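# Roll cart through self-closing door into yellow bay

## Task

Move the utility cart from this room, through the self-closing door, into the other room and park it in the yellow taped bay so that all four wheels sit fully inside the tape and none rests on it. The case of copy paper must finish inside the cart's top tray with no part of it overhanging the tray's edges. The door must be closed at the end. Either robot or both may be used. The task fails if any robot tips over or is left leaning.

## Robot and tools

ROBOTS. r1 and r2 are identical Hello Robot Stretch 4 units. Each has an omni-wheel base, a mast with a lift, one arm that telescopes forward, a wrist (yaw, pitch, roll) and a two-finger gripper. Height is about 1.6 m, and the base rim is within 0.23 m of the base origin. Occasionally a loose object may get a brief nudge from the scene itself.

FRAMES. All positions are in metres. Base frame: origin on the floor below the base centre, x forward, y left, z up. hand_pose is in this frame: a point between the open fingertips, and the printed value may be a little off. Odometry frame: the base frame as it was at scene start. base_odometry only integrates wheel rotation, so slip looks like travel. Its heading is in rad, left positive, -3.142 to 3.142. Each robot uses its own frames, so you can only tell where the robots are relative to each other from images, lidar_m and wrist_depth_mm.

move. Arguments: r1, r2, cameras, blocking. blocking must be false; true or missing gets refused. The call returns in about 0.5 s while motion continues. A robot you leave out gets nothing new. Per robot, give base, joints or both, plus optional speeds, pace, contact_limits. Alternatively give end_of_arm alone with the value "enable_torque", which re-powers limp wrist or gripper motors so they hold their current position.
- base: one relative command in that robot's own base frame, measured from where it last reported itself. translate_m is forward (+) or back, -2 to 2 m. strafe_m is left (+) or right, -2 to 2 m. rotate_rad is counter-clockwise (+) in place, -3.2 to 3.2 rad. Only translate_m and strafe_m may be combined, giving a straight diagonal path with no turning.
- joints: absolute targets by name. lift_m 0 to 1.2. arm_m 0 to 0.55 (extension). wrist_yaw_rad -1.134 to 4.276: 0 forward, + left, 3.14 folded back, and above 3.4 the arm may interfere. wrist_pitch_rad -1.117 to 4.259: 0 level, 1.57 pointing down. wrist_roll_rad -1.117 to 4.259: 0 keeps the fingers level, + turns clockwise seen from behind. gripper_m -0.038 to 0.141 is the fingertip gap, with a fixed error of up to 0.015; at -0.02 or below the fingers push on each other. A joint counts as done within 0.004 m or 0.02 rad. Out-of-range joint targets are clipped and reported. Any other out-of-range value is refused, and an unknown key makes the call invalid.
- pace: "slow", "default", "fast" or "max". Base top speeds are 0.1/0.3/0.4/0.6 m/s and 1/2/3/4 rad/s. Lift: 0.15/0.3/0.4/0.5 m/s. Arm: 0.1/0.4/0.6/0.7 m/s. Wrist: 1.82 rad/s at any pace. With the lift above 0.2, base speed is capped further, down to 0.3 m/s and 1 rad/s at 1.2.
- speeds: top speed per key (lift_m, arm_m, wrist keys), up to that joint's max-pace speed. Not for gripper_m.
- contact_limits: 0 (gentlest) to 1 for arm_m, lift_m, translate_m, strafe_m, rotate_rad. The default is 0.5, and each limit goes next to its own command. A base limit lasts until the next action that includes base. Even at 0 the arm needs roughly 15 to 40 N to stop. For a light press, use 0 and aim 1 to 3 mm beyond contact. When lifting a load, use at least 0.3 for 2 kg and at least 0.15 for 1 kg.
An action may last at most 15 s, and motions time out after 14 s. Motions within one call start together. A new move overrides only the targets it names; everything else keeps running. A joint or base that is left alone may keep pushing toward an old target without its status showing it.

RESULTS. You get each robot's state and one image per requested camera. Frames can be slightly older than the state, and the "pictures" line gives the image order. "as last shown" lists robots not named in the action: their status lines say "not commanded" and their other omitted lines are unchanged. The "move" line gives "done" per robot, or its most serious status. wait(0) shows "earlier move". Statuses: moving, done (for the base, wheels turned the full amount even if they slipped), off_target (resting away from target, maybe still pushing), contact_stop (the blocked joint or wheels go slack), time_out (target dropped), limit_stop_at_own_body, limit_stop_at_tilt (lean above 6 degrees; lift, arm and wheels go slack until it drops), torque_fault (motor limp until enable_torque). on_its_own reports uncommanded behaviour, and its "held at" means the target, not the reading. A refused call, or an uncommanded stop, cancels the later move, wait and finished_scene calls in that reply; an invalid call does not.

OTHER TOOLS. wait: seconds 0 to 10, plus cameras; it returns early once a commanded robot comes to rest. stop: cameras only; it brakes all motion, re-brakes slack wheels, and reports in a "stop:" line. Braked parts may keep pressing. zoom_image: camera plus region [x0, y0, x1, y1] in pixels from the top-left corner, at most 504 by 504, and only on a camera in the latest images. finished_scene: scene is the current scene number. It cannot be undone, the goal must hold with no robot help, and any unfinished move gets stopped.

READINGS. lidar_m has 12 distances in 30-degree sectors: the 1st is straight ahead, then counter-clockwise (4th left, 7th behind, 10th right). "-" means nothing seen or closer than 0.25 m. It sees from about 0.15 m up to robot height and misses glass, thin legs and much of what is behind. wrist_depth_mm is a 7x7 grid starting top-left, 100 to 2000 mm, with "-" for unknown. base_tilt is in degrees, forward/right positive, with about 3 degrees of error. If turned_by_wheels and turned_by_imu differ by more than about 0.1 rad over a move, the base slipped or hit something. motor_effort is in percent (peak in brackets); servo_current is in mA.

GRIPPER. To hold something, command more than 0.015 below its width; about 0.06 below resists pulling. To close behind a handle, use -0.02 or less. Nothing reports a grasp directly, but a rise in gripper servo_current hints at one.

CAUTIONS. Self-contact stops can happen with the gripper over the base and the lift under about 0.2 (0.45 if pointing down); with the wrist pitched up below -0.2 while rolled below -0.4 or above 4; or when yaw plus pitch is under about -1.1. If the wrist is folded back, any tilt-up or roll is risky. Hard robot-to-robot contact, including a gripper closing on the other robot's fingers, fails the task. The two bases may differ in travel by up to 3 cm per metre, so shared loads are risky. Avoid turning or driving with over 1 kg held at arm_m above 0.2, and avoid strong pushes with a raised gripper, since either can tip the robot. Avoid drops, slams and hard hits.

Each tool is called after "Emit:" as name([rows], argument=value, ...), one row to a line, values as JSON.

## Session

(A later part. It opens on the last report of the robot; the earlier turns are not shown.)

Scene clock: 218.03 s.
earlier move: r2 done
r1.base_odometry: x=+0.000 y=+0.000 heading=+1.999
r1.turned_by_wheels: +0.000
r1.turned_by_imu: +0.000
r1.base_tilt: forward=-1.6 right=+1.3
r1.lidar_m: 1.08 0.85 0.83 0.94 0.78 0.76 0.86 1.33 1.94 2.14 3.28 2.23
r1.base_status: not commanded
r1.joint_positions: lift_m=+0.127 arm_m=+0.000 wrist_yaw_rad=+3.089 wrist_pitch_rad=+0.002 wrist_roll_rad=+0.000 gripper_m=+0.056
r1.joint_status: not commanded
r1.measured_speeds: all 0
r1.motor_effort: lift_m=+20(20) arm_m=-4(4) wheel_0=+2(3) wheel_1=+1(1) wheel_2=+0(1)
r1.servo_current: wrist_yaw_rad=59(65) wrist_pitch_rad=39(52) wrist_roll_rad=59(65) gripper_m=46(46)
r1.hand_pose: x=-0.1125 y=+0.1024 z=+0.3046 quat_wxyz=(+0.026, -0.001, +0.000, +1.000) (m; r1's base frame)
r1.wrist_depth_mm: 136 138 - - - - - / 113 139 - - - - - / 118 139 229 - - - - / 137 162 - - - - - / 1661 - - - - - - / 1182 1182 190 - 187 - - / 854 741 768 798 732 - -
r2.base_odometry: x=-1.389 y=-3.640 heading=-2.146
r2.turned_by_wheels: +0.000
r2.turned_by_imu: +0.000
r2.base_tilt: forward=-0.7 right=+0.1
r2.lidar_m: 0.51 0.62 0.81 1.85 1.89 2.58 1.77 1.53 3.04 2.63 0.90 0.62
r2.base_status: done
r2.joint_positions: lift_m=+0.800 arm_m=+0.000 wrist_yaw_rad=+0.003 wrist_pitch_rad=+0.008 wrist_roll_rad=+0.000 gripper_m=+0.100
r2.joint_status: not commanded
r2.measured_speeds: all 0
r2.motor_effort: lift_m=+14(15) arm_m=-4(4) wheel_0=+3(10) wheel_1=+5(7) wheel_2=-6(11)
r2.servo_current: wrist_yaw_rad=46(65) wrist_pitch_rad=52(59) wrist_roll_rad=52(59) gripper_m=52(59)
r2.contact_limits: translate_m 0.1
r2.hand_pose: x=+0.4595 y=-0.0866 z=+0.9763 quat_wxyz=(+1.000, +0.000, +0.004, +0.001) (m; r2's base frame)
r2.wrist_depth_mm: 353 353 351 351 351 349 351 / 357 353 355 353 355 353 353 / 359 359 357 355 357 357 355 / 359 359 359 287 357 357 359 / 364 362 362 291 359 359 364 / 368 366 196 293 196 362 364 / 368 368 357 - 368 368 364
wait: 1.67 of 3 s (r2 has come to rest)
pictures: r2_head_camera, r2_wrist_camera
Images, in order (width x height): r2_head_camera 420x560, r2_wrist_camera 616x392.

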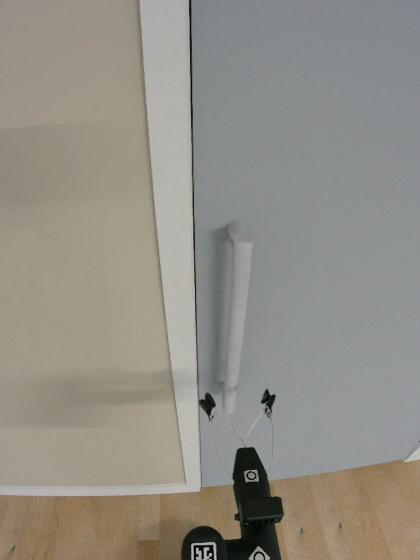

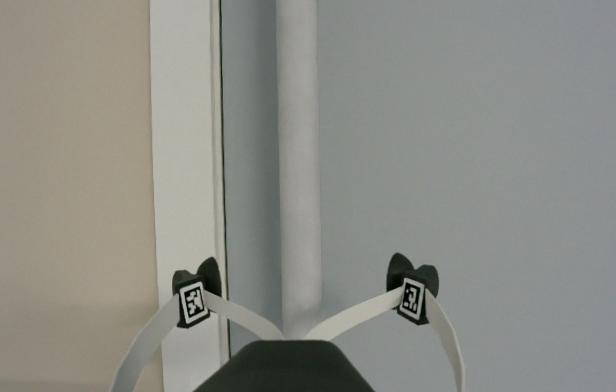

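Emit:
move(blocking=false, r2={"base":{"translate_m":0.022},"pace":"slow","contact_limits":{"translate_m":0.1}}, cameras=[])

Emit:
wait(seconds=2, cameras=[])

Emit:
move(blocking=false, r2={"joints":{"gripper_m":-0.03}}, cameras=[])

Emit:
wait(seconds=3, cameras=["r2_head_camera","r2_wrist_camera"])

Emit:
zoom_image(camera="r2_head_camera", region=[140, 250, 320, 470])

Scene clock: 229.37 s.
move: r2 moving
r1: as last shown
r1.base_tilt: forward=-1.6 right=+1.2
r1.lidar_m: 1.08 0.86 0.84 0.94 0.77 0.76 0.86 1.34 1.94 2.16 3.28 2.26
r1.motor_effort: lift_m=+20(20) arm_m=-4(4) wheel_0=+2(3) wheel_1=+1(1) wheel_2=+0(0)
r1.servo_current: wrist_yaw_rad=39(72) wrist_pitch_rad=46(46) wrist_roll_rad=52(59) gripper_m=39(46)
r1.wrist_depth_mm: 136 138 - - - - - / 113 139 - - - - - / 118 139 229 - - - - / 137 161 - - - - - / 1661 - - - - - - / 1160 1205 190 - 187 - - / 842 759 741 809 741 - -
r2.base_odometry: x=-1.395 y=-3.650 heading=-2.146
r2.turned_by_wheels: +0.000
r2.turned_by_imu: +0.001
r2.base_tilt: forward=-0.7 right=+0.0
r2.lidar_m: 0.50 0.60 0.81 1.83 1.92 2.54 1.78 1.54 3.04 2.59 0.83 0.60
r2.base_status: translate_m moving
r2.joint_positions: lift_m=+0.800 arm_m=+0.000 wrist_yaw_rad=+0.003 wrist_pitch_rad=+0.008 wrist_roll_rad=+0.000 gripper_m=+0.100
r2.joint_status: not commanded
r2.measured_speeds: translate_m=+0.047 strafe_m=+0.000 rotate_rad=+0.000 lift_m=+0.000 arm_m=+0.000 wrist_yaw_rad=+0.000 wrist_pitch_rad=+0.000 wrist_roll_rad=+0.000
r2.motor_effort: lift_m=+14(14) arm_m=-4(4) wheel_0=+5(8) wheel_1=+7(7) wheel_2=-9(11)
r2.servo_current: wrist_yaw_rad=46(59) wrist_pitch_rad=46(59) wrist_roll_rad=39(59) gripper_m=52(59)
r2.contact_limits: translate_m 0.1
r2.hand_pose: x=+0.4595 y=-0.0866 z=+0.9763 quat_wxyz=(+1.000, +0.000, +0.004, +0.001) (m; r2's base frame)
r2.wrist_depth_mm: 343 343 342 343 342 343 340 / 345 343 345 270 345 343 343 / 345 347 347 271 347 347 345 / 351 349 349 347 351 347 347 / 353 351 351 282 351 349 351 / 357 355 197 278 196 353 351 / 357 357 343 - 359 355 353
pictures: none
No camera images: "cameras" was empty.

Scene clock: 230.07 s.
earlier move: r2 done
r1.base_odometry: x=+0.000 y=+0.000 heading=+1.999
r1.turned_by_wheels: +0.000
r1.turned_by_imu: +0.000
r1.base_tilt: forward=-1.6 right=+1.3
r1.lidar_m: 1.09 0.84 0.82 0.91 0.78 0.74 0.85 1.33 1.95 2.13 3.27 2.23
r1.base_status: not commanded
r1.joint_positions: lift_m=+0.127 arm_m=+0.000 wrist_yaw_rad=+3.089 wrist_pitch_rad=+0.002 wrist_roll_rad=+0.000 gripper_m=+0.056
r1.joint_status: not commanded
r1.measured_speeds: all 0
r1.motor_effort: lift_m=+20(20) arm_m=-4(4) wheel_0=+2(3) wheel_1=+1(1) wheel_2=+0(0)
r1.servo_current: wrist_yaw_rad=46(72) wrist_pitch_rad=39(46) wrist_roll_rad=39(65) gripper_m=39(46)
r1.hand_pose: x=-0.1125 y=+0.1024 z=+0.3046 quat_wxyz=(+0.026, -0.001, +0.000, +1.000) (m; r1's base frame)
r1.wrist_depth_mm: 136 138 - - - - - / 113 139 - - - - - / 118 140 229 - - - - / 137 162 - - - - - / 1661 - - - - - - / 1182 1182 190 - 187 - - / 842 750 750 809 741 - -
r2.base_odometry: x=-1.400 y=-3.658 heading=-2.146
r2.turned_by_wheels: +0.000
r2.turned_by_imu: +0.000
r2.base_tilt: forward=-0.7 right=+0.1
r2.lidar_m: 0.48 0.59 0.76 1.83 1.91 2.58 1.72 1.52 3.03 2.55 0.86 0.59
r2.base_status: done
r2.joint_positions: lift_m=+0.800 arm_m=+0.000 wrist_yaw_rad=+0.003 wrist_pitch_rad=+0.008 wrist_roll_rad=+0.000 gripper_m=+0.100
r2.joint_status: not commanded
r2.measured_speeds: all 0
r2.motor_effort: lift_m=+14(15) arm_m=-4(4) wheel_0=+3(8) wheel_1=+4(7) wheel_2=-6(11)
r2.servo_current: wrist_yaw_rad=46(59) wrist_pitch_rad=52(59) wrist_roll_rad=46(59) gripper_m=52(59)
r2.contact_limits: translate_m 0.1
r2.hand_pose: x=+0.4595 y=-0.0866 z=+0.9763 quat_wxyz=(+1.000, +0.000, +0.004, +0.001) (m; r2's base frame)
r2.wrist_depth_mm: 334 332 332 256 329 332 330 / 334 332 334 332 332 334 332 / 338 338 334 259 334 334 334 / 340 338 338 340 338 338 336 / 343 342 340 271 340 340 338 / 345 343 197 266 196 342 340 / 347 345 334 - 345 345 342
wait: 0.70 of 2 s (r2 has come to rest)
pictures: none
No camera images: "cameras" was empty.

Scene clock: 230.57 s.
move: r2 moving
r1: as last shown
r1.base_tilt: forward=-1.6 right=+1.2
r1.lidar_m: 1.08 0.84 0.84 0.91 0.78 0.76 0.87 1.34 1.94 2.12 3.27 2.24
r1.motor_effort: lift_m=+20(20) arm_m=-4(4) wheel_0=+3(3) wheel_1=+1(1) wheel_2=+0(0)
r1.servo_current: wrist_yaw_rad=52(65) wrist_pitch_rad=39(46) wrist_roll_rad=46(72) gripper_m=39(46)
r1.wrist_depth_mm: 136 138 - - - - - / 113 139 - - - - - / 118 139 229 - - - - / 137 162 - - - - - / 1661 - - - - - - / 1182 1182 190 - 187 - - / 854 750 759 809 750 - -
r2.base_odometry: x=-1.400 y=-3.658 heading=-2.146
r2.turned_by_wheels: +0.000
r2.turned_by_imu: +0.000
r2.base_tilt: forward=-0.7 right=+0.1
r2.lidar_m: 0.46 0.59 0.78 1.83 1.90 2.56 1.74 1.51 3.05 2.55 0.81 0.58
r2.base_status: not commanded
r2.joint_positions: lift_m=+0.800 arm_m=+0.000 wrist_yaw_rad=+0.003 wrist_pitch_rad=+0.008 wrist_roll_rad=+0.000 gripper_m=+0.083
r2.joint_status: gripper_m moving
r2.measured_speeds: all 0
r2.motor_effort: lift_m=+14(14) arm_m=-4(4) wheel_0=+3(3) wheel_1=+3(4) wheel_2=-6(6)
r2.servo_current: wrist_yaw_rad=52(52) wrist_pitch_rad=46(52) wrist_roll_rad=39(59) gripper_m=143(143)
r2.contact_limits: translate_m 0.1
r2.hand_pose: x=+0.4595 y=-0.0866 z=+0.9763 quat_wxyz=(+1.000, +0.000, +0.004, +0.001) (m; r2's base frame)
r2.wrist_depth_mm: 332 332 334 255 330 329 330 / 334 332 334 334 334 332 332 / 340 338 336 260 334 332 334 / 340 340 340 338 336 338 336 / 345 342 329 272 342 342 338 / 343 343 195 267 192 340 343 / 347 343 334 - 343 343 345
pictures: none
No camera images: "cameras" was empty.

Scene clock: 232.07 s.
earlier move: r2 done
r1.base_odometry: x=+0.000 y=+0.000 heading=+1.999
r1.turned_by_wheels: +0.000
r1.turned_by_imu: +0.000
r1.base_tilt: forward=-1.6 right=+1.3
r1.lidar_m: 1.07 0.85 0.85 0.92 0.80 0.76 0.86 1.33 1.95 2.15 3.29 2.25
r1.base_status: not commanded
r1.joint_positions: lift_m=+0.127 arm_m=+0.000 wrist_yaw_rad=+3.089 wrist_pitch_rad=+0.002 wrist_roll_rad=+0.000 gripper_m=+0.056
r1.joint_status: not commanded
r1.measured_speeds: all 0
r1.motor_effort: lift_m=+20(20) arm_m=-4(4) wheel_0=+2(3) wheel_1=+1(1) wheel_2=+0(0)
r1.servo_current: wrist_yaw_rad=39(65) wrist_pitch_rad=46(46) wrist_roll_rad=39(72) gripper_m=46(46)
r1.hand_pose: x=-0.1125 y=+0.1024 z=+0.3046 quat_wxyz=(+0.026, -0.001, +0.000, +1.000) (m; r1's base frame)
r1.wrist_depth_mm: 136 139 - - - - - / 113 139 - - - - - / 117 140 229 - - - - / 137 161 - - - - - / 1661 - - - - - - / 1160 1182 191 - 187 - - / 842 750 750 788 750 - -
r2.base_odometry: x=-1.400 y=-3.658 heading=-2.146
r2.turned_by_wheels: +0.000
r2.turned_by_imu: +0.000
r2.base_tilt: forward=-0.7 right=+0.1
r2.lidar_m: 0.49 0.58 0.78 1.84 1.90 2.55 1.75 1.51 3.03 2.53 0.85 0.58
r2.base_status: not commanded
r2.joint_positions: lift_m=+0.800 arm_m=+0.000 wrist_yaw_rad=+0.003 wrist_pitch_rad=+0.008 wrist_roll_rad=+0.000 gripper_m=-0.029
r2.joint_status: all done
r2.measured_speeds: all 0
r2.motor_effort: lift_m=+14(15) arm_m=-4(4) wheel_0=+3(3) wheel_1=+4(4) wheel_2=-6(7)
r2.servo_current: wrist_yaw_rad=39(59) wrist_pitch_rad=46(59) wrist_roll_rad=52(59) gripper_m=104(189)
r2.contact_limits: translate_m 0.1
r2.hand_pose: x=+0.4595 y=-0.0866 z=+0.9763 quat_wxyz=(+1.000, +0.000, +0.004, +0.001) (m; r2's base frame)
r2.wrist_depth_mm: 334 332 332 255 330 329 329 / 334 332 334 334 332 332 332 / 336 336 336 259 334 334 334 / 340 338 340 338 340 336 338 / 343 342 340 264 338 342 340 / 343 343 186 200 179 343 342 / 345 345 334 - 345 - 345
wait: 1.50 of 3 s (r2 has come to rest)
pictures: r2_head_camera, r2_wrist_camera
Images, in order (width x height): r2_head_camera 420x560, r2_wrist_camera 616x392.

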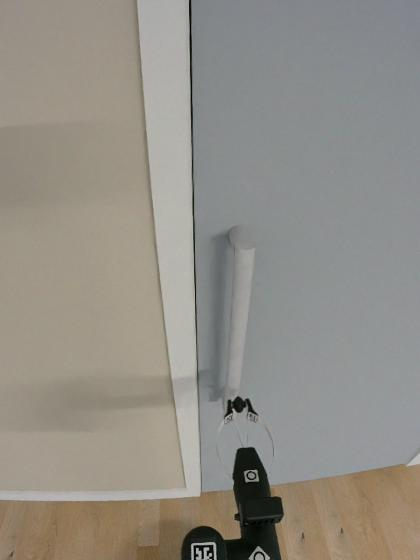

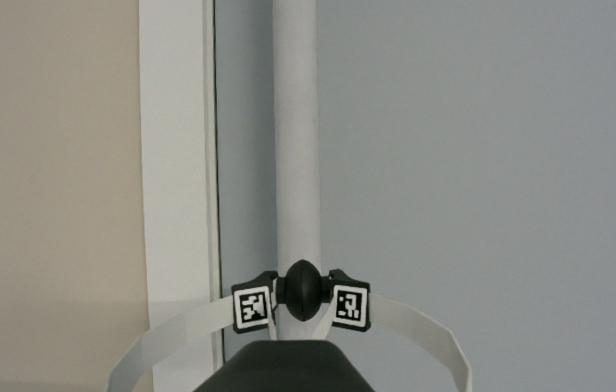

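Scaled by 2.291 from the camera's 420x560 image, which has a finer 1200x1600 frame.

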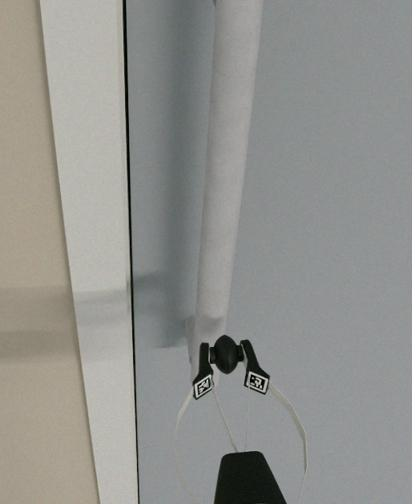

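Emit:
move(blocking=false, r2={"joints":{"gripper_m":0.1,"lift_m":0.84}}, cameras=[])

Emit:
wait(seconds=2, cameras=[])

Emit:
move(blocking=false, r2={"base":{"translate_m":0.093},"pace":"slow","contact_limits":{"translate_m":0.1}}, cameras=[])

Emit:
wait(seconds=3, cameras=["r2_head_camera","r2_wrist_camera"])

Emit:
zoom_image(camera="r2_head_camera", region=[140, 250, 320, 470])

Scene clock: 240.60 s.
move: r2 moving
r1: as last shown
r1.lidar_m: 1.08 0.87 0.83 0.92 0.78 0.76 0.87 1.31 1.95 2.13 3.28 2.25
r1.motor_effort: lift_m=+20(20) arm_m=-4(4) wheel_0=+3(3) wheel_1=+1(1) wheel_2=+0(0)
r1.servo_current: wrist_yaw_rad=33(59) wrist_pitch_rad=39(46) wrist_roll_rad=46(59) gripper_m=46(46)
r1.wrist_depth_mm: 136 139 - - - - - / 114 139 - - - - - / 118 140 229 - - - - / 137 161 - - - - - / 1708 - - - - - - / 1182 1182 190 - 187 - - / 842 750 759 788 750 - -
r2.base_odometry: x=-1.400 y=-3.658 heading=-2.146
r2.turned_by_wheels: +0.000
r2.turned_by_imu: +0.000
r2.base_tilt: forward=-0.7 right=+0.1
r2.lidar_m: 0.49 0.56 0.79 1.84 1.93 2.54 1.80 1.53 3.05 2.55 0.83 0.58
r2.base_status: not commanded
r2.joint_positions: lift_m=+0.832 arm_m=+0.000 wrist_yaw_rad=+0.003 wrist_pitch_rad=+0.008 wrist_roll_rad=+0.000 gripper_m=-0.003
r2.joint_status: lift_m moving; gripper_m moving
r2.measured_speeds: translate_m=+0.000 strafe_m=+0.000 rotate_rad=+0.000 lift_m=+0.073 arm_m=+0.000 wrist_yaw_rad=+0.000 wrist_pitch_rad=+0.000 wrist_roll_rad=+0.000
r2.motor_effort: lift_m=+23(24) arm_m=-4(4) wheel_0=+3(3) wheel_1=+3(4) wheel_2=-6(6)
r2.servo_current: wrist_yaw_rad=59(59) wrist_pitch_rad=52(59) wrist_roll_rad=39(59) gripper_m=72(104)
r2.contact_limits: translate_m 0.1
r2.hand_pose: x=+0.4595 y=-0.0866 z=+1.0080 quat_wxyz=(+1.000, +0.000, +0.004, +0.001) (m; r2's base frame)
r2.wrist_depth_mm: 334 332 332 255 330 330 329 / 336 334 336 334 334 334 332 / 338 336 336 258 336 336 332 / 340 336 340 338 338 338 338 / 343 342 340 264 340 340 340 / 345 342 187 193 182 342 340 / 347 343 334 - 345 343 343
pictures: none
No camera images: "cameras" was empty.

Scene clock: 242.10 s.
earlier move: r2 done
r1.base_odometry: x=+0.000 y=+0.000 heading=+1.999
r1.turned_by_wheels: +0.000
r1.turned_by_imu: +0.000
r1.base_tilt: forward=-1.6 right=+1.3
r1.lidar_m: 1.09 0.85 0.84 0.92 0.78 0.76 0.87 1.32 1.95 2.12 3.27 2.22
r1.base_status: not commanded
r1.joint_positions: lift_m=+0.127 arm_m=+0.000 wrist_yaw_rad=+3.089 wrist_pitch_rad=+0.002 wrist_roll_rad=+0.000 gripper_m=+0.056
r1.joint_status: not commanded
r1.measured_speeds: all 0
r1.motor_effort: lift_m=+20(20) arm_m=-4(4) wheel_0=+3(3) wheel_1=+1(1) wheel_2=+0(0)
r1.servo_current: wrist_yaw_rad=39(72) wrist_pitch_rad=52(52) wrist_roll_rad=46(65) gripper_m=39(52)
r1.hand_pose: x=-0.1125 y=+0.1024 z=+0.3046 quat_wxyz=(+0.026, -0.001, +0.000, +1.000) (m; r1's base frame)
r1.wrist_depth_mm: 136 139 - - - - - / 114 139 - - - - - / 117 139 229 - - - - / 137 161 - - - - - / 1661 - - - - - - / 1205 1182 190 - 187 - - / 842 759 750 798 741 - -
r2.base_odometry: x=-1.400 y=-3.658 heading=-2.146
r2.turned_by_wheels: +0.000
r2.turned_by_imu: +0.000
r2.base_tilt: forward=-0.7 right=+0.1
r2.lidar_m: 0.48 0.57 0.76 1.84 1.92 2.56 1.79 1.53 3.05 2.52 0.87 0.58
r2.base_status: not commanded
r2.joint_positions: lift_m=+0.840 arm_m=+0.000 wrist_yaw_rad=+0.003 wrist_pitch_rad=+0.008 wrist_roll_rad=+0.000 gripper_m=+0.100
r2.joint_status: all done
r2.measured_speeds: all 0
r2.motor_effort: lift_m=+21(24) arm_m=-4(4) wheel_0=+3(4) wheel_1=+3(4) wheel_2=-6(7)
r2.servo_current: wrist_yaw_rad=46(65) wrist_pitch_rad=46(59) wrist_roll_rad=46(59) gripper_m=46(111)
r2.contact_limits: translate_m 0.1
r2.hand_pose: x=+0.4595 y=-0.0866 z=+1.0157 quat_wxyz=(+1.000, +0.000, +0.004, +0.001) (m; r2's base frame)
r2.wrist_depth_mm: 332 332 332 255 332 330 329 / 334 334 334 332 332 332 332 / 338 336 336 257 336 336 334 / 342 338 340 338 338 338 338 / 342 342 342 273 340 340 340 / 343 343 196 265 196 342 342 / 347 345 334 - 345 345 342
wait: 1.50 of 2 s (r2 has come to rest)
pictures: none
No camera images: "cameras" was empty.

Scene clock: 242.60 s.
move: r2 moving
r1: as last shown
r1.lidar_m: 1.07 0.85 0.84 0.92 0.79 0.77 0.86 1.34 1.95 2.12 3.27 2.24
r1.motor_effort: lift_m=+20(20) arm_m=-4(4) wheel_0=+3(3) wheel_1=+1(1) wheel_2=+0(1)
r1.servo_current: wrist_yaw_rad=59(59) wrist_pitch_rad=39(46) wrist_roll_rad=46(65) gripper_m=39(46)
r1.wrist_depth_mm: 136 139 - - - - - / 113 139 - - - - - / 117 140 229 - - - - / 137 162 - - - - - / 1661 - - - - - - / 1182 1205 190 - 188 - - / 854 750 759 798 750 - -
r2.base_odometry: x=-1.407 y=-3.669 heading=-2.146
r2.turned_by_wheels: +0.000
r2.turned_by_imu: +0.001
r2.base_tilt: forward=-0.7 right=+0.0
r2.lidar_m: 0.47 0.57 0.78 1.83 1.89 2.59 1.79 1.55 3.05 2.46 0.82 0.58
r2.base_status: translate_m moving
r2.joint_positions: lift_m=+0.840 arm_m=+0.000 wrist_yaw_rad=+0.003 wrist_pitch_rad=+0.008 wrist_roll_rad=+0.000 gripper_m=+0.100
r2.joint_status: not commanded
r2.measured_speeds: translate_m=+0.048 strafe_m=+0.000 rotate_rad=+0.000 lift_m=+0.000 arm_m=+0.000 wrist_yaw_rad=+0.000 wrist_pitch_rad=+0.000 wrist_roll_rad=+0.000
r2.motor_effort: lift_m=+21(21) arm_m=-3(4) wheel_0=+4(9) wheel_1=+6(7) wheel_2=-9(10)
r2.servo_current: wrist_yaw_rad=46(52) wrist_pitch_rad=59(59) wrist_roll_rad=46(52) gripper_m=46(52)
r2.contact_limits: translate_m 0.1
r2.hand_pose: x=+0.4595 y=-0.0866 z=+1.0157 quat_wxyz=(+1.000, +0.000, +0.004, +0.001) (m; r2's base frame)
r2.wrist_depth_mm: 320 320 322 320 320 320 320 / 324 324 322 324 322 324 320 / 325 325 327 246 324 325 324 / 327 325 329 327 327 327 325 / 330 329 329 259 329 327 327 / 334 332 196 253 196 330 330 / 336 336 322 - 334 332 332
pictures: none
No camera images: "cameras" was empty.

Scene clock: 244.30 s.
earlier move: r2 done
r1.base_odometry: x=+0.000 y=+0.000 heading=+1.999
r1.turned_by_wheels: +0.000
r1.turned_by_imu: +0.000
r1.base_tilt: forward=-1.6 right=+1.3
r1.lidar_m: 1.06 0.87 0.84 0.90 0.79 0.76 0.85 1.32 1.93 2.14 3.30 2.26
r1.base_status: not commanded
r1.joint_positions: lift_m=+0.127 arm_m=+0.000 wrist_yaw_rad=+3.089 wrist_pitch_rad=+0.002 wrist_roll_rad=+0.000 gripper_m=+0.056
r1.joint_status: not commanded
r1.measured_speeds: all 0
r1.motor_effort: lift_m=+20(20) arm_m=-4(4) wheel_0=+3(3) wheel_1=+1(1) wheel_2=+0(1)
r1.servo_current: wrist_yaw_rad=52(72) wrist_pitch_rad=39(52) wrist_roll_rad=33(65) gripper_m=39(46)
r1.hand_pose: x=-0.1125 y=+0.1024 z=+0.3046 quat_wxyz=(+0.026, -0.001, +0.000, +1.000) (m; r1's base frame)
r1.wrist_depth_mm: 136 139 - - - - - / 113 139 - - - - - / 118 140 229 - - - - / 137 162 - - - - - / 1661 - - - - - - / 1182 1205 190 - 188 - - / 831 750 750 798 741 - -
r2.base_odometry: x=-1.451 y=-3.736 heading=-2.146
r2.turned_by_wheels: +0.000
r2.turned_by_imu: +0.000
r2.base_tilt: forward=-0.7 right=+0.1
r2.lidar_m: 0.39 0.48 0.67 1.68 1.92 2.58 1.81 1.61 3.04 2.14 0.67 0.49
r2.base_status: done
r2.joint_positions: lift_m=+0.840 arm_m=+0.000 wrist_yaw_rad=+0.003 wrist_pitch_rad=+0.008 wrist_roll_rad=+0.000 gripper_m=+0.100
r2.joint_status: not commanded
r2.measured_speeds: all 0
r2.motor_effort: lift_m=+21(21) arm_m=-4(4) wheel_0=+5(10) wheel_1=+5(8) wheel_2=-7(11)
r2.servo_current: wrist_yaw_rad=46(52) wrist_pitch_rad=46(59) wrist_roll_rad=39(59) gripper_m=59(59)
r2.contact_limits: translate_m 0.1
r2.hand_pose: x=+0.4595 y=-0.0866 z=+1.0157 quat_wxyz=(+1.000, +0.000, +0.004, +0.001) (m; r2's base frame)
r2.wrist_depth_mm: 243 229 243 167 242 240 240 / 243 230 244 164 242 243 241 / 246 232 246 168 245 244 243 / 248 234 247 169 247 245 245 / 250 237 248 170 248 248 246 / 251 237 196 168 197 249 248 / 253 239 252 - 251 251 251
wait: 1.70 of 3 s (r2 has come to rest)
pictures: r2_head_camera, r2_wrist_camera
Images, in order (width x height): r2_head_camera 420x560, r2_wrist_camera 616x392.

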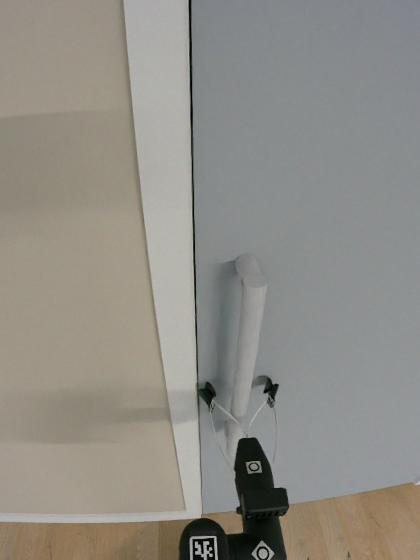

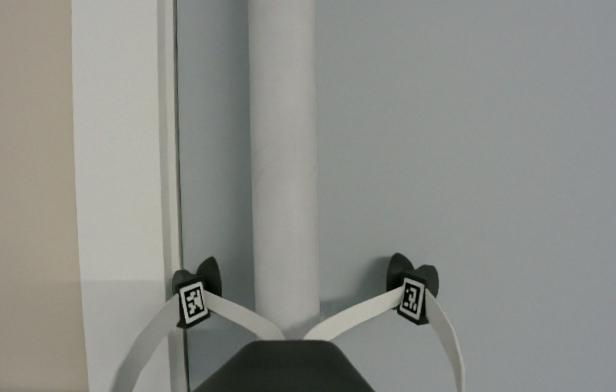

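Scaled by 2.291 from the camera's 420x560 image, which has a finer 1200x1600 frame.

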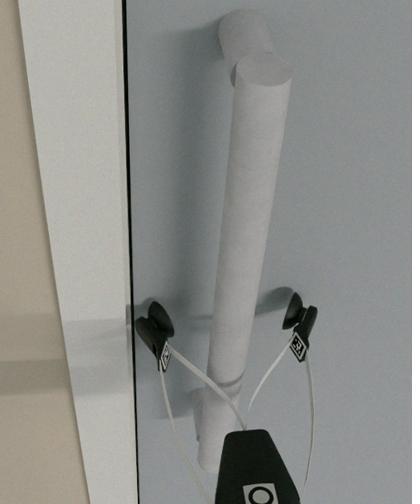

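Emit:
move(blocking=false, r2={"base":{"strafe_m":0.008},"pace":"slow"}, cameras=[])

Emit:
wait(seconds=1, cameras=[])

Emit:
move(blocking=false, r2={"joints":{"gripper_m":-0.025}}, cameras=[])

Emit:
wait(seconds=3, cameras=["r2_head_camera","r2_wrist_camera"])

Emit:
zoom_image(camera="r2_head_camera", region=[140, 250, 320, 470])

Scene clock: 252.90 s.
move: r2 moving
r1: as last shown
r1.base_tilt: forward=-1.6 right=+1.2
r1.lidar_m: 1.07 0.87 0.82 0.93 0.78 0.75 0.85 1.37 1.94 2.13 3.27 2.24
r1.motor_effort: lift_m=+20(20) arm_m=-4(4) wheel_0=+2(3) wheel_1=+1(1) wheel_2=+0(0)
r1.servo_current: wrist_yaw_rad=59(59) wrist_pitch_rad=46(46) wrist_roll_rad=33(52) gripper_m=33(46)
r1.wrist_depth_mm: 137 138 - - - - - / 113 139 - - - - - / 117 140 229 - - - - / 137 162 - - - - - / 1661 - - - - - - / 1205 1160 190 - 187 - - / 831 741 759 798 741 - -
r2.base_odometry: x=-1.444 y=-3.740 heading=-2.146
r2.turned_by_wheels: +0.000
r2.turned_by_imu: +0.000
r2.base_tilt: forward=-0.6 right=+0.0
r2.lidar_m: 0.38 0.46 0.67 1.65 1.91 2.54 1.84 1.60 3.05 2.14 0.71 0.49
r2.base_status: strafe_m moving
r2.joint_positions: lift_m=+0.840 arm_m=+0.000 wrist_yaw_rad=+0.003 wrist_pitch_rad=+0.008 wrist_roll_rad=+0.000 gripper_m=+0.100
r2.joint_status: not commanded
r2.measured_speeds: translate_m=+0.000 strafe_m=+0.005 rotate_rad=+0.000 lift_m=+0.000 arm_m=+0.000 wrist_yaw_rad=+0.000 wrist_pitch_rad=+0.000 wrist_roll_rad=+0.000
r2.motor_effort: lift_m=+21(21) arm_m=-4(4) wheel_0=-6(9) wheel_1=+4(8) wheel_2=+1(5)
r2.servo_current: wrist_yaw_rad=39(52) wrist_pitch_rad=59(59) wrist_roll_rad=39(65) gripper_m=52(52)
r2.hand_pose: x=+0.4595 y=-0.0866 z=+1.0157 quat_wxyz=(+1.000, +0.000, +0.004, +0.001) (m; r2's base frame)
r2.wrist_depth_mm: 242 229 243 162 240 240 240 / 244 230 243 163 243 241 241 / 246 232 245 166 244 244 244 / 247 234 247 167 246 246 245 / 249 236 248 168 246 248 247 / 251 236 205 167 197 249 248 / 252 237 252 - 251 250 251
pictures: none
No camera images: "cameras" was empty.

Scene clock: 253.20 s.
earlier move: r2 done
r1.base_odometry: x=+0.000 y=+0.000 heading=+1.999
r1.turned_by_wheels: +0.000
r1.turned_by_imu: +0.000
r1.base_tilt: forward=-1.6 right=+1.3
r1.lidar_m: 1.09 0.85 0.84 0.94 0.78 0.76 0.84 1.34 1.94 2.14 3.29 2.24
r1.base_status: not commanded
r1.joint_positions: lift_m=+0.127 arm_m=+0.000 wrist_yaw_rad=+3.089 wrist_pitch_rad=+0.002 wrist_roll_rad=+0.000 gripper_m=+0.056
r1.joint_status: not commanded
r1.measured_speeds: all 0
r1.motor_effort: lift_m=+20(20) arm_m=-4(4) wheel_0=+3(3) wheel_1=+1(1) wheel_2=+0(0)
r1.servo_current: wrist_yaw_rad=52(59) wrist_pitch_rad=39(52) wrist_roll_rad=52(72) gripper_m=39(46)
r1.hand_pose: x=-0.1125 y=+0.1024 z=+0.3046 quat_wxyz=(+0.026, -0.001, +0.000, +1.000) (m; r1's base frame)
r1.wrist_depth_mm: 136 138 - - - - - / 113 139 - - - - - / 117 140 229 - - - - / 137 162 - - - - - / 1708 - - - - - - / 1138 1205 190 - 187 - - / 854 750 768 798 741 - -
r2.base_odometry: x=-1.444 y=-3.740 heading=-2.146
r2.turned_by_wheels: +0.000
r2.turned_by_imu: +0.000
r2.base_tilt: forward=-0.7 right=+0.1
r2.lidar_m: 0.40 0.48 0.65 1.65 1.91 2.56 1.83 1.62 3.05 2.08 0.69 0.48
r2.base_status: done
r2.joint_positions: lift_m=+0.840 arm_m=+0.000 wrist_yaw_rad=+0.003 wrist_pitch_rad=+0.008 wrist_roll_rad=+0.000 gripper_m=+0.100
r2.joint_status: not commanded
r2.measured_speeds: all 0
r2.motor_effort: lift_m=+21(21) arm_m=-4(4) wheel_0=-5(9) wheel_1=+4(8) wheel_2=+0(5)
r2.servo_current: wrist_yaw_rad=39(59) wrist_pitch_rad=52(59) wrist_roll_rad=46(65) gripper_m=52(52)
r2.hand_pose: x=+0.4595 y=-0.0866 z=+1.0157 quat_wxyz=(+1.000, +0.000, +0.004, +0.001) (m; r2's base frame)
r2.wrist_depth_mm: 242 229 242 163 241 241 240 / 244 229 244 164 243 241 242 / 245 233 245 166 245 244 244 / 246 234 247 168 247 245 244 / 249 235 249 167 248 247 246 / 251 236 205 167 196 249 249 / 253 238 251 - 250 251 250
wait: 0.30 of 1 s (r2 has come to rest)
pictures: none
No camera images: "cameras" was empty.

Scene clock: 253.70 s.
move: r2 moving
r1: as last shown
r1.lidar_m: 1.07 0.86 0.82 0.93 0.79 0.76 0.84 1.33 1.94 2.14 3.26 2.24
r1.servo_current: wrist_yaw_rad=52(52) wrist_pitch_rad=46(46) wrist_roll_rad=46(52) gripper_m=39(46)
r1.wrist_depth_mm: 136 138 - - - - - / 113 139 - - - - - / 118 140 229 - - - - / 137 161 - - - - - / 1708 - - - - - - / 1182 1182 190 - 187 - - / 842 750 741 798 741 - -
r2.base_odometry: x=-1.444 y=-3.740 heading=-2.146
r2.turned_by_wheels: +0.000
r2.turned_by_imu: +0.000
r2.base_tilt: forward=-0.6 right=+0.1
r2.lidar_m: 0.40 0.48 0.66 1.67 1.89 2.55 1.82 1.63 3.05 2.10 0.70 0.49
r2.base_status: not commanded
r2.joint_positions: lift_m=+0.840 arm_m=+0.000 wrist_yaw_rad=+0.003 wrist_pitch_rad=+0.008 wrist_roll_rad=+0.000 gripper_m=+0.083
r2.joint_status: gripper_m moving
r2.measured_speeds: all 0
r2.motor_effort: lift_m=+21(21) arm_m=-4(4) wheel_0=-5(5) wheel_1=+4(4) wheel_2=+0(1)
r2.servo_current: wrist_yaw_rad=52(52) wrist_pitch_rad=52(52) wrist_roll_rad=46(52) gripper_m=98(98)
r2.hand_pose: x=+0.4595 y=-0.0866 z=+1.0157 quat_wxyz=(+1.000, +0.000, +0.004, +0.001) (m; r2's base frame)
r2.wrist_depth_mm: 242 229 242 163 241 241 239 / 244 231 244 163 242 243 241 / 245 233 245 167 245 244 243 / 246 233 247 167 246 246 245 / 249 235 248 168 247 247 246 / 250 236 198 169 192 249 248 / 252 239 253 - 250 251 249
pictures: none
No camera images: "cameras" was empty.

Scene clock: 255.17 s.
earlier move: r2 done
r1.base_odometry: x=+0.000 y=+0.000 heading=+1.999
r1.turned_by_wheels: +0.000
r1.turned_by_imu: +0.000
r1.base_tilt: forward=-1.6 right=+1.3
r1.lidar_m: 1.07 0.87 0.86 0.94 0.78 0.74 0.88 1.36 1.92 2.15 3.26 2.24
r1.base_status: not commanded
r1.joint_positions: lift_m=+0.127 arm_m=+0.000 wrist_yaw_rad=+3.089 wrist_pitch_rad=+0.002 wrist_roll_rad=+0.000 gripper_m=+0.056
r1.joint_status: not commanded
r1.measured_speeds: all 0
r1.motor_effort: lift_m=+20(20) arm_m=-4(4) wheel_0=+3(3) wheel_1=+1(1) wheel_2=+0(0)
r1.servo_current: wrist_yaw_rad=59(72) wrist_pitch_rad=46(52) wrist_roll_rad=39(65) gripper_m=39(46)
r1.hand_pose: x=-0.1125 y=+0.1024 z=+0.3046 quat_wxyz=(+0.026, -0.001, +0.000, +1.000) (m; r1's base frame)
r1.wrist_depth_mm: 136 138 - - - - - / 114 139 - - - - - / 117 139 229 - - - - / 137 162 - - - - - / 1708 - - - - - - / 1182 1182 190 - 188 - - / 854 750 750 809 741 - -
r2.base_odometry: x=-1.444 y=-3.740 heading=-2.146
r2.turned_by_wheels: +0.000
r2.turned_by_imu: +0.000
r2.base_tilt: forward=-0.7 right=+0.0
r2.lidar_m: 0.39 0.49 0.65 1.64 1.92 2.53 1.82 1.64 3.04 2.12 0.71 0.48
r2.base_status: not commanded
r2.joint_positions: lift_m=+0.840 arm_m=+0.000 wrist_yaw_rad=+0.003 wrist_pitch_rad=+0.008 wrist_roll_rad=+0.000 gripper_m=-0.024
r2.joint_status: all done
r2.measured_speeds: all 0
r2.motor_effort: lift_m=+21(21) arm_m=-4(4) wheel_0=-5(5) wheel_1=+3(4) wheel_2=+0(1)
r2.servo_current: wrist_yaw_rad=59(65) wrist_pitch_rad=52(59) wrist_roll_rad=39(59) gripper_m=111(176)
r2.hand_pose: x=+0.4595 y=-0.0866 z=+1.0157 quat_wxyz=(+1.000, +0.000, +0.004, +0.001) (m; r2's base frame)
r2.wrist_depth_mm: 241 229 241 162 239 239 239 / 244 229 243 163 241 240 240 / 245 231 244 165 242 243 241 / 246 233 246 166 245 243 243 / 248 235 248 167 245 246 246 / 250 236 187 168 180 247 247 / 252 236 251 - 250 - 249
wait: 1.47 of 3 s (r2 has come to rest)
pictures: r2_head_camera, r2_wrist_camera
Images, in order (width x height): r2_head_camera 420x560, r2_wrist_camera 616x392.

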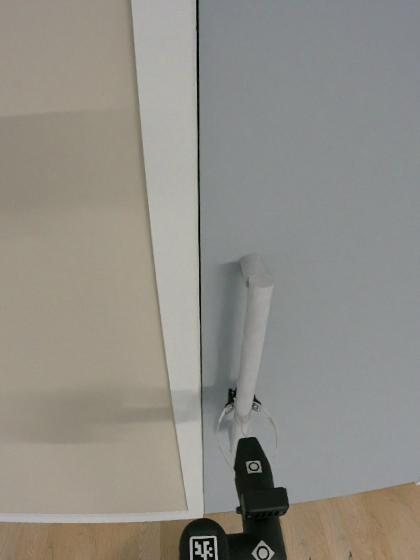

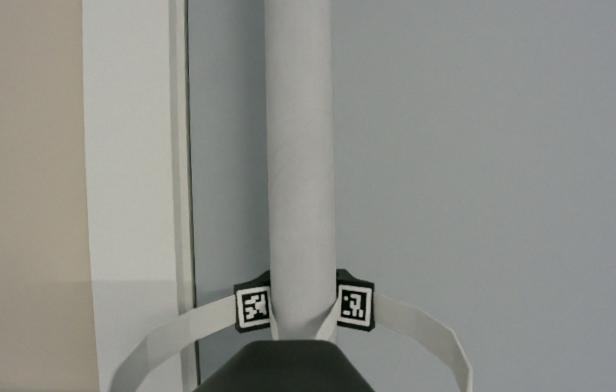

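Scaled by 2.291 from the camera's 420x560 image, which has a finer 1200x1600 frame.

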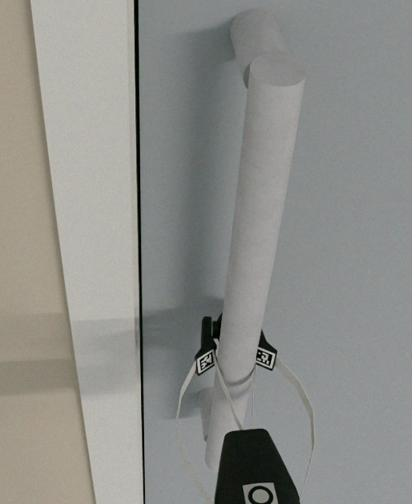

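Emit:
move(blocking=false, r2={"base":{"translate_m":-0.1025,"strafe_m":-0.0397},"joints":{"wrist_yaw_rad":0.1},"pace":"slow","speeds":{"wrist_yaw_rad":0.08}}, cameras=[])

Emit:
wait(seconds=4, cameras=["r2_head_camera","r2_wrist_camera"])

Scene clock: 312.07 s.
move: r2 moving
r1: as last shown
r1.lidar_m: 1.09 0.85 0.84 0.92 0.79 0.77 0.84 1.32 1.94 2.16 3.27 2.25
r1.servo_current: wrist_yaw_rad=46(59) wrist_pitch_rad=46(46) wrist_roll_rad=39(65) gripper_m=46(46)
r1.wrist_depth_mm: 137 138 - - - - - / 114 139 - - - - - / 117 140 229 - - - - / 137 162 - - - - - / 1661 - - - - - - / 1182 1205 190 - 187 - - / 842 759 741 798 750 - -
r2.base_odometry: x=-1.442 y=-3.728 heading=-2.147
r2.turned_by_wheels: +0.000
r2.turned_by_imu: +0.000
r2.base_tilt: forward=-0.6 right=+0.1
r2.lidar_m: 0.39 0.49 0.66 1.70 1.92 2.55 1.82 1.60 3.07 2.17 0.73 0.49
r2.base_status: translate_m moving; strafe_m moving
r2.joint_positions: lift_m=+0.840 arm_m=+0.000 wrist_yaw_rad=+0.033 wrist_pitch_rad=+0.008 wrist_roll_rad=+0.000 gripper_m=-0.024
r2.joint_status: wrist_yaw_rad moving
r2.measured_speeds: translate_m=-0.048 strafe_m=-0.019 rotate_rad=-0.001 lift_m=+0.000 arm_m=+0.000 wrist_yaw_rad=+0.078 wrist_pitch_rad=+0.000 wrist_roll_rad=+0.000
r2.motor_effort: lift_m=+21(21) arm_m=-4(4) wheel_0=-14(14) wheel_1=-10(12) wheel_2=+17(19)
r2.servo_current: wrist_yaw_rad=65(65) wrist_pitch_rad=59(59) wrist_roll_rad=52(59) gripper_m=111(117)
r2.hand_pose: x=+0.4621 y=-0.0777 z=+1.0157 quat_wxyz=(+1.000, +0.000, +0.004, +0.017) (m; r2's base frame)
r2.wrist_depth_mm: 254 238 242 163 239 238 236 / 255 240 243 164 240 239 237 / 256 241 246 166 242 241 239 / 259 243 246 165 243 243 241 / 260 246 249 169 246 244 243 / 262 247 185 168 180 246 244 / 267 249 252 - 249 247 246
pictures: none
No camera images: "cameras" was empty.

Scene clock: 313.87 s.
earlier move: r2 done
r1.base_odometry: x=+0.000 y=+0.000 heading=+1.999
r1.turned_by_wheels: +0.000
r1.turned_by_imu: +0.000
r1.base_tilt: forward=-1.6 right=+1.3
r1.lidar_m: 1.09 0.87 0.83 0.93 0.78 0.76 0.85 1.34 1.92 2.13 3.26 2.25
r1.base_status: not commanded
r1.joint_positions: lift_m=+0.127 arm_m=+0.000 wrist_yaw_rad=+3.089 wrist_pitch_rad=+0.002 wrist_roll_rad=+0.000 gripper_m=+0.056
r1.joint_status: not commanded
r1.measured_speeds: all 0
r1.motor_effort: lift_m=+20(20) arm_m=-4(4) wheel_0=+3(3) wheel_1=+1(1) wheel_2=+0(0)
r1.servo_current: wrist_yaw_rad=52(78) wrist_pitch_rad=39(52) wrist_roll_rad=59(65) gripper_m=39(52)
r1.hand_pose: x=-0.1125 y=+0.1024 z=+0.3046 quat_wxyz=(+0.026, -0.001, +0.000, +1.000) (m; r1's base frame)
r1.wrist_depth_mm: 136 139 - - - - - / 113 139 - - - - - / 118 140 230 - - - - / 137 161 - - - - - / 1708 - - - - - - / 1182 1229 190 - 187 - - / 842 750 750 809 750 - -
r2.base_odometry: x=-1.422 y=-3.633 heading=-2.146
r2.turned_by_wheels: +0.000
r2.turned_by_imu: +0.001
r2.base_tilt: forward=-0.6 right=+0.1
r2.lidar_m: 0.40 0.58 0.82 1.87 1.95 2.58 1.75 1.51 3.01 2.56 0.81 0.51
r2.base_status: done
r2.joint_positions: lift_m=+0.840 arm_m=+0.000 wrist_yaw_rad=+0.102 wrist_pitch_rad=+0.008 wrist_roll_rad=+0.000 gripper_m=-0.024
r2.joint_status: all done
r2.measured_speeds: all 0
r2.motor_effort: lift_m=+21(21) arm_m=-4(4) wheel_0=-6(14) wheel_1=-8(13) wheel_2=+15(19)
r2.servo_current: wrist_yaw_rad=52(85) wrist_pitch_rad=59(59) wrist_roll_rad=59(65) gripper_m=111(117)
r2.hand_pose: x=+0.4667 y=-0.0575 z=+1.0157 quat_wxyz=(+0.999, +0.000, +0.004, +0.051) (m; r2's base frame)
r2.wrist_depth_mm: 364 349 242 163 240 238 238 / 364 353 243 165 241 241 240 / 366 355 245 165 242 242 241 / 370 359 247 166 244 244 244 / 370 364 249 167 246 246 245 / 375 362 186 168 179 247 246 / 377 368 252 - 250 248 249
wait: 1.80 of 4 s (r2 has come to rest)
pictures: r2_head_camera, r2_wrist_camera
Images, in order (width x height): r2_head_camera 420x560, r2_wrist_camera 616x392.

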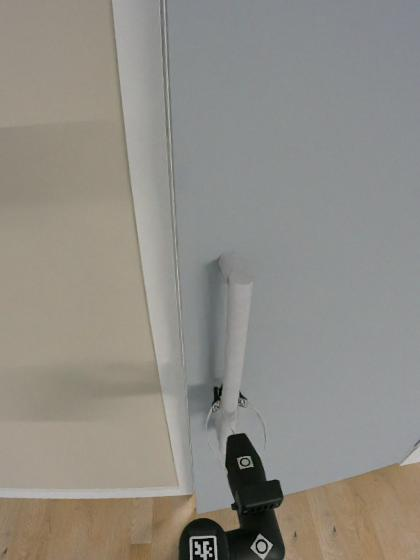

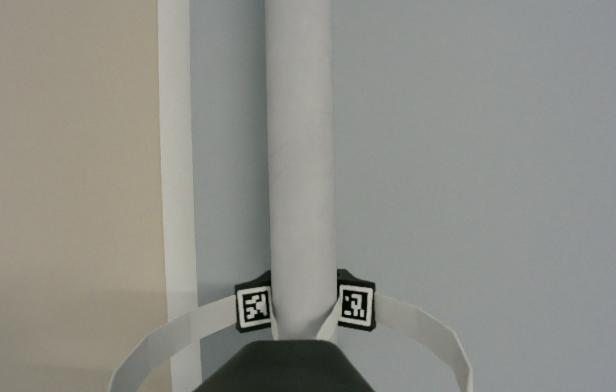

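Emit:
move(blocking=false, r2={"base":{"translate_m":-0.1906,"strafe_m":-0.1092},"joints":{"wrist_yaw_rad":0.3},"pace":"slow","speeds":{"wrist_yaw_rad":0.085}}, cameras=[])

Emit:
wait(seconds=5, cameras=["r2_wrist_camera"])

Emit:
move(blocking=false, r2={"base":{"translate_m":-0.165,"strafe_m":-0.1448},"joints":{"wrist_yaw_rad":0.5},"pace":"slow","speeds":{"wrist_yaw_rad":0.085}}, cameras=[])

Emit:
wait(seconds=5, cameras=["r2_wrist_camera","r2_head_camera"])

Scene clock: 326.03 s.
move: r2 moving
r1: as last shown
r1.base_tilt: forward=-1.6 right=+1.2
r1.lidar_m: 1.05 0.86 0.84 0.93 0.79 0.77 0.85 1.34 1.95 2.13 3.24 2.26
r1.motor_effort: lift_m=+20(20) arm_m=-4(4) wheel_0=+2(3) wheel_1=+1(1) wheel_2=+0(0)
r1.servo_current: wrist_yaw_rad=26(72) wrist_pitch_rad=39(46) wrist_roll_rad=39(59) gripper_m=39(46)
r1.wrist_depth_mm: 136 138 - - - - - / 113 139 - - - - - / 118 139 229 - - - - / 137 161 - - - - - / 1661 - - - - - - / 1160 1160 189 - 189 - - / 842 741 759 798 741 - -
r2.base_odometry: x=-1.421 y=-3.619 heading=-2.146
r2.turned_by_wheels: +0.000
r2.turned_by_imu: +0.000
r2.base_tilt: forward=-0.6 right=+0.1
r2.lidar_m: 0.40 0.60 0.82 1.88 1.92 2.62 1.71 1.49 3.00 2.61 0.82 0.51
r2.base_status: translate_m moving; strafe_m moving
r2.joint_positions: lift_m=+0.840 arm_m=+0.000 wrist_yaw_rad=+0.136 wrist_pitch_rad=+0.008 wrist_roll_rad=+0.000 gripper_m=-0.024
r2.joint_status: wrist_yaw_rad moving
r2.measured_speeds: translate_m=-0.049 strafe_m=-0.029 rotate_rad=+0.003 lift_m=+0.000 arm_m=+0.000 wrist_yaw_rad=+0.084 wrist_pitch_rad=+0.000 wrist_roll_rad=+0.000
r2.motor_effort: lift_m=+21(21) arm_m=-4(4) wheel_0=-9(9) wheel_1=-14(14) wheel_2=+19(19)
r2.servo_current: wrist_yaw_rad=72(78) wrist_pitch_rad=52(59) wrist_roll_rad=46(59) gripper_m=117(117)
r2.hand_pose: x=+0.4685 y=-0.0475 z=+1.0157 quat_wxyz=(+0.998, +0.000, +0.004, +0.068) (m; r2's base frame)
r2.wrist_depth_mm: 379 368 242 162 239 236 235 / 384 368 244 164 240 238 236 / 387 373 246 165 241 239 239 / 389 375 247 166 244 242 241 / 392 382 249 168 245 244 242 / 397 382 185 167 180 246 244 / 399 384 253 - 249 246 245
pictures: none
No camera images: "cameras" was empty.

Scene clock: 328.90 s.
earlier move: r2 done
r1.base_odometry: x=+0.000 y=+0.000 heading=+1.999
r1.turned_by_wheels: +0.000
r1.turned_by_imu: +0.000
r1.base_tilt: forward=-1.6 right=+1.3
r1.lidar_m: 1.10 0.85 0.85 0.93 0.77 0.77 0.87 1.33 1.93 2.14 3.27 2.26
r1.base_status: not commanded
r1.joint_positions: lift_m=+0.127 arm_m=+0.000 wrist_yaw_rad=+3.089 wrist_pitch_rad=+0.002 wrist_roll_rad=+0.000 gripper_m=+0.056
r1.joint_status: not commanded
r1.measured_speeds: all 0
r1.motor_effort: lift_m=+20(20) arm_m=-4(4) wheel_0=+2(3) wheel_1=+1(1) wheel_2=+0(1)
r1.servo_current: wrist_yaw_rad=33(72) wrist_pitch_rad=46(52) wrist_roll_rad=52(72) gripper_m=39(52)
r1.hand_pose: x=-0.1125 y=+0.1024 z=+0.3046 quat_wxyz=(+0.026, -0.001, +0.000, +1.000) (m; r1's base frame)
r1.wrist_depth_mm: 136 138 - - - - - / 113 139 - - - - - / 118 140 229 - - - - / 137 162 - - - - - / 1708 - - - - - - / 1205 1205 190 - 187 - - / 854 750 768 809 741 - -
r2.base_odometry: x=-1.410 y=-3.414 heading=-2.146
r2.turned_by_wheels: +0.000
r2.turned_by_imu: +0.001
r2.base_tilt: forward=-0.6 right=+0.1
r2.lidar_m: 0.38 0.79 1.06 1.98 2.03 2.77 1.38 1.29 2.91 2.75 1.08 0.56
r2.base_status: done
r2.joint_positions: lift_m=+0.840 arm_m=+0.000 wrist_yaw_rad=+0.302 wrist_pitch_rad=+0.008 wrist_roll_rad=+0.000 gripper_m=-0.024
r2.joint_status: all done
r2.measured_speeds: all 0
r2.motor_effort: lift_m=+21(21) arm_m=-4(4) wheel_0=-3(10) wheel_1=-8(14) wheel_2=+15(21)
r2.servo_current: wrist_yaw_rad=46(91) wrist_pitch_rad=46(59) wrist_roll_rad=52(65) gripper_m=111(124)
r2.hand_pose: x=+0.4723 y=+0.0024 z=+1.0157 quat_wxyz=(+0.989, -0.001, +0.004, +0.151) (m; r2's base frame)
r2.wrist_depth_mm: - - 241 162 241 239 239 / - - 244 163 242 241 240 / - - 245 166 244 242 242 / - - 247 167 244 243 243 / - - 248 167 246 246 245 / - - 185 168 179 247 247 / - 136 252 - 249 - 247
wait: 2.87 of 5 s (r2 has come to rest)
pictures: r2_wrist_camera
Images, in order (width x height): r2_wrist_camera 616x392.

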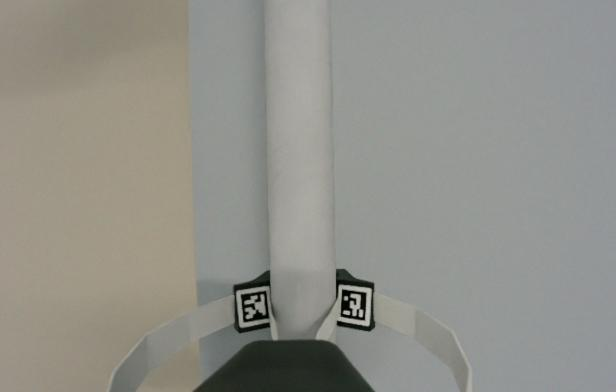

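Scene clock: 329.40 s.
move: r2 moving
r1: as last shown
r1.lidar_m: 1.08 0.84 0.83 0.93 0.77 0.77 0.85 1.35 1.95 2.13 3.28 2.24
r1.motor_effort: lift_m=+20(20) arm_m=-4(4) wheel_0=+3(3) wheel_1=+1(1) wheel_2=+0(0)
r1.servo_current: wrist_yaw_rad=46(59) wrist_pitch_rad=39(46) wrist_roll_rad=52(65) gripper_m=39(46)
r1.wrist_depth_mm: 136 139 - - - - - / 113 139 - - - - - / 118 140 229 - - - - / 137 161 - - - - - / 1661 - - - - - - / 1182 1205 190 - 187 - - / 842 741 759 788 741 - -
r2.base_odometry: x=-1.412 y=-3.401 heading=-2.145
r2.turned_by_wheels: +0.000
r2.turned_by_imu: +0.000
r2.base_tilt: forward=-0.6 right=+0.0
r2.lidar_m: 0.41 0.78 1.11 1.98 2.05 2.78 1.36 1.30 2.93 2.76 1.11 0.59
r2.base_status: translate_m moving; strafe_m moving
r2.joint_positions: lift_m=+0.840 arm_m=+0.000 wrist_yaw_rad=+0.336 wrist_pitch_rad=+0.008 wrist_roll_rad=+0.000 gripper_m=-0.024
r2.joint_status: wrist_yaw_rad moving
r2.measured_speeds: translate_m=-0.041 strafe_m=-0.034 rotate_rad=-0.004 lift_m=+0.000 arm_m=+0.000 wrist_yaw_rad=+0.075 wrist_pitch_rad=+0.000 wrist_roll_rad=+0.000
r2.motor_effort: lift_m=+21(21) arm_m=-3(4) wheel_0=+5(6) wheel_1=-13(14) wheel_2=+17(20)
r2.servo_current: wrist_yaw_rad=13(59) wrist_pitch_rad=52(52) wrist_roll_rad=46(52) gripper_m=111(117)
r2.hand_pose: x=+0.4720 y=+0.0124 z=+1.0157 quat_wxyz=(+0.986, -0.001, +0.004, +0.167) (m; r2's base frame)
r2.wrist_depth_mm: - - 243 163 238 237 236 / - - 244 164 241 238 237 / - - 246 165 242 239 239 / - - 247 166 244 243 240 / - - 249 168 245 243 242 / - - 183 170 179 245 243 / - 123 251 - 248 246 245
pictures: none
No camera images: "cameras" was empty.

Scene clock: 332.33 s.
earlier move: r2 done
r1.base_odometry: x=+0.000 y=+0.000 heading=+1.999
r1.turned_by_wheels: +0.000
r1.turned_by_imu: +0.000
r1.base_tilt: forward=-1.6 right=+1.3
r1.lidar_m: 1.09 0.85 0.84 0.91 0.77 0.78 0.86 1.32 1.96 2.13 3.27 2.27
r1.base_status: not commanded
r1.joint_positions: lift_m=+0.127 arm_m=+0.000 wrist_yaw_rad=+3.089 wrist_pitch_rad=+0.002 wrist_roll_rad=+0.000 gripper_m=+0.056
r1.joint_status: not commanded
r1.measured_speeds: all 0
r1.motor_effort: lift_m=+20(20) arm_m=-4(4) wheel_0=+2(3) wheel_1=+1(1) wheel_2=+0(1)
r1.servo_current: wrist_yaw_rad=52(72) wrist_pitch_rad=39(52) wrist_roll_rad=52(65) gripper_m=39(52)
r1.hand_pose: x=-0.1125 y=+0.1024 z=+0.3046 quat_wxyz=(+0.026, -0.001, +0.000, +1.000) (m; r1's base frame)
r1.wrist_depth_mm: 136 139 - - - - - / 113 139 - - - - - / 118 140 229 - - - - / 137 162 - - - - - / 1618 - - - - - - / 1182 1205 190 - 187 - - / 831 750 750 798 750 - -
r2.base_odometry: x=-1.442 y=-3.198 heading=-2.145
r2.turned_by_wheels: +0.001
r2.turned_by_imu: +0.002
r2.base_tilt: forward=-0.6 right=+0.0
r2.lidar_m: 0.41 0.45 1.33 2.11 2.20 2.92 1.09 1.15 2.76 2.63 1.40 0.66
r2.base_status: done
r2.joint_positions: lift_m=+0.840 arm_m=+0.000 wrist_yaw_rad=+0.502 wrist_pitch_rad=+0.008 wrist_roll_rad=+0.000 gripper_m=-0.024
r2.joint_status: all done
r2.measured_speeds: all 0
r2.motor_effort: lift_m=+21(21) arm_m=-4(4) wheel_0=+5(9) wheel_1=-7(14) wheel_2=+17(20)
r2.servo_current: wrist_yaw_rad=46(91) wrist_pitch_rad=46(59) wrist_roll_rad=52(59) gripper_m=117(124)
r2.hand_pose: x=+0.4658 y=+0.0621 z=+1.0157 quat_wxyz=(+0.969, -0.001, +0.004, +0.248) (m; r2's base frame)
r2.wrist_depth_mm: - - 242 162 241 238 238 / - - 244 163 241 241 239 / - - 245 165 243 242 241 / - - 245 167 246 244 243 / - - 248 167 247 245 245 / - - 185 168 179 248 247 / - - 252 - 250 - 248
wait: 2.93 of 5 s (r2 has come to rest)
pictures: r2_head_camera, r2_wrist_camera
Images, in order (width x height): r2_head_camera 420x560, r2_wrist_camera 616x392.

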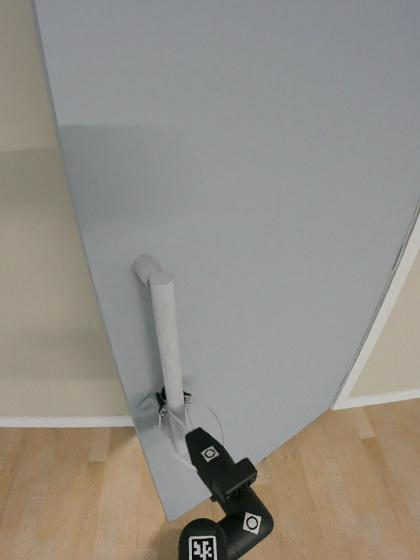

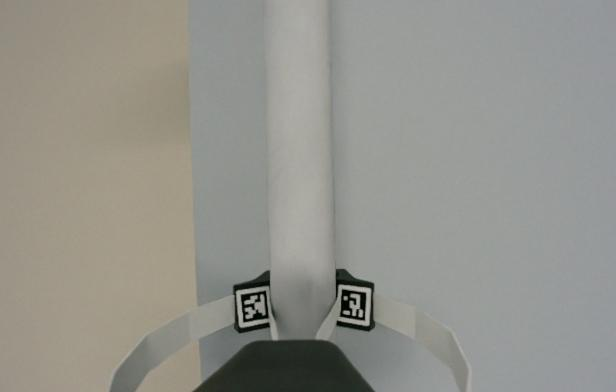

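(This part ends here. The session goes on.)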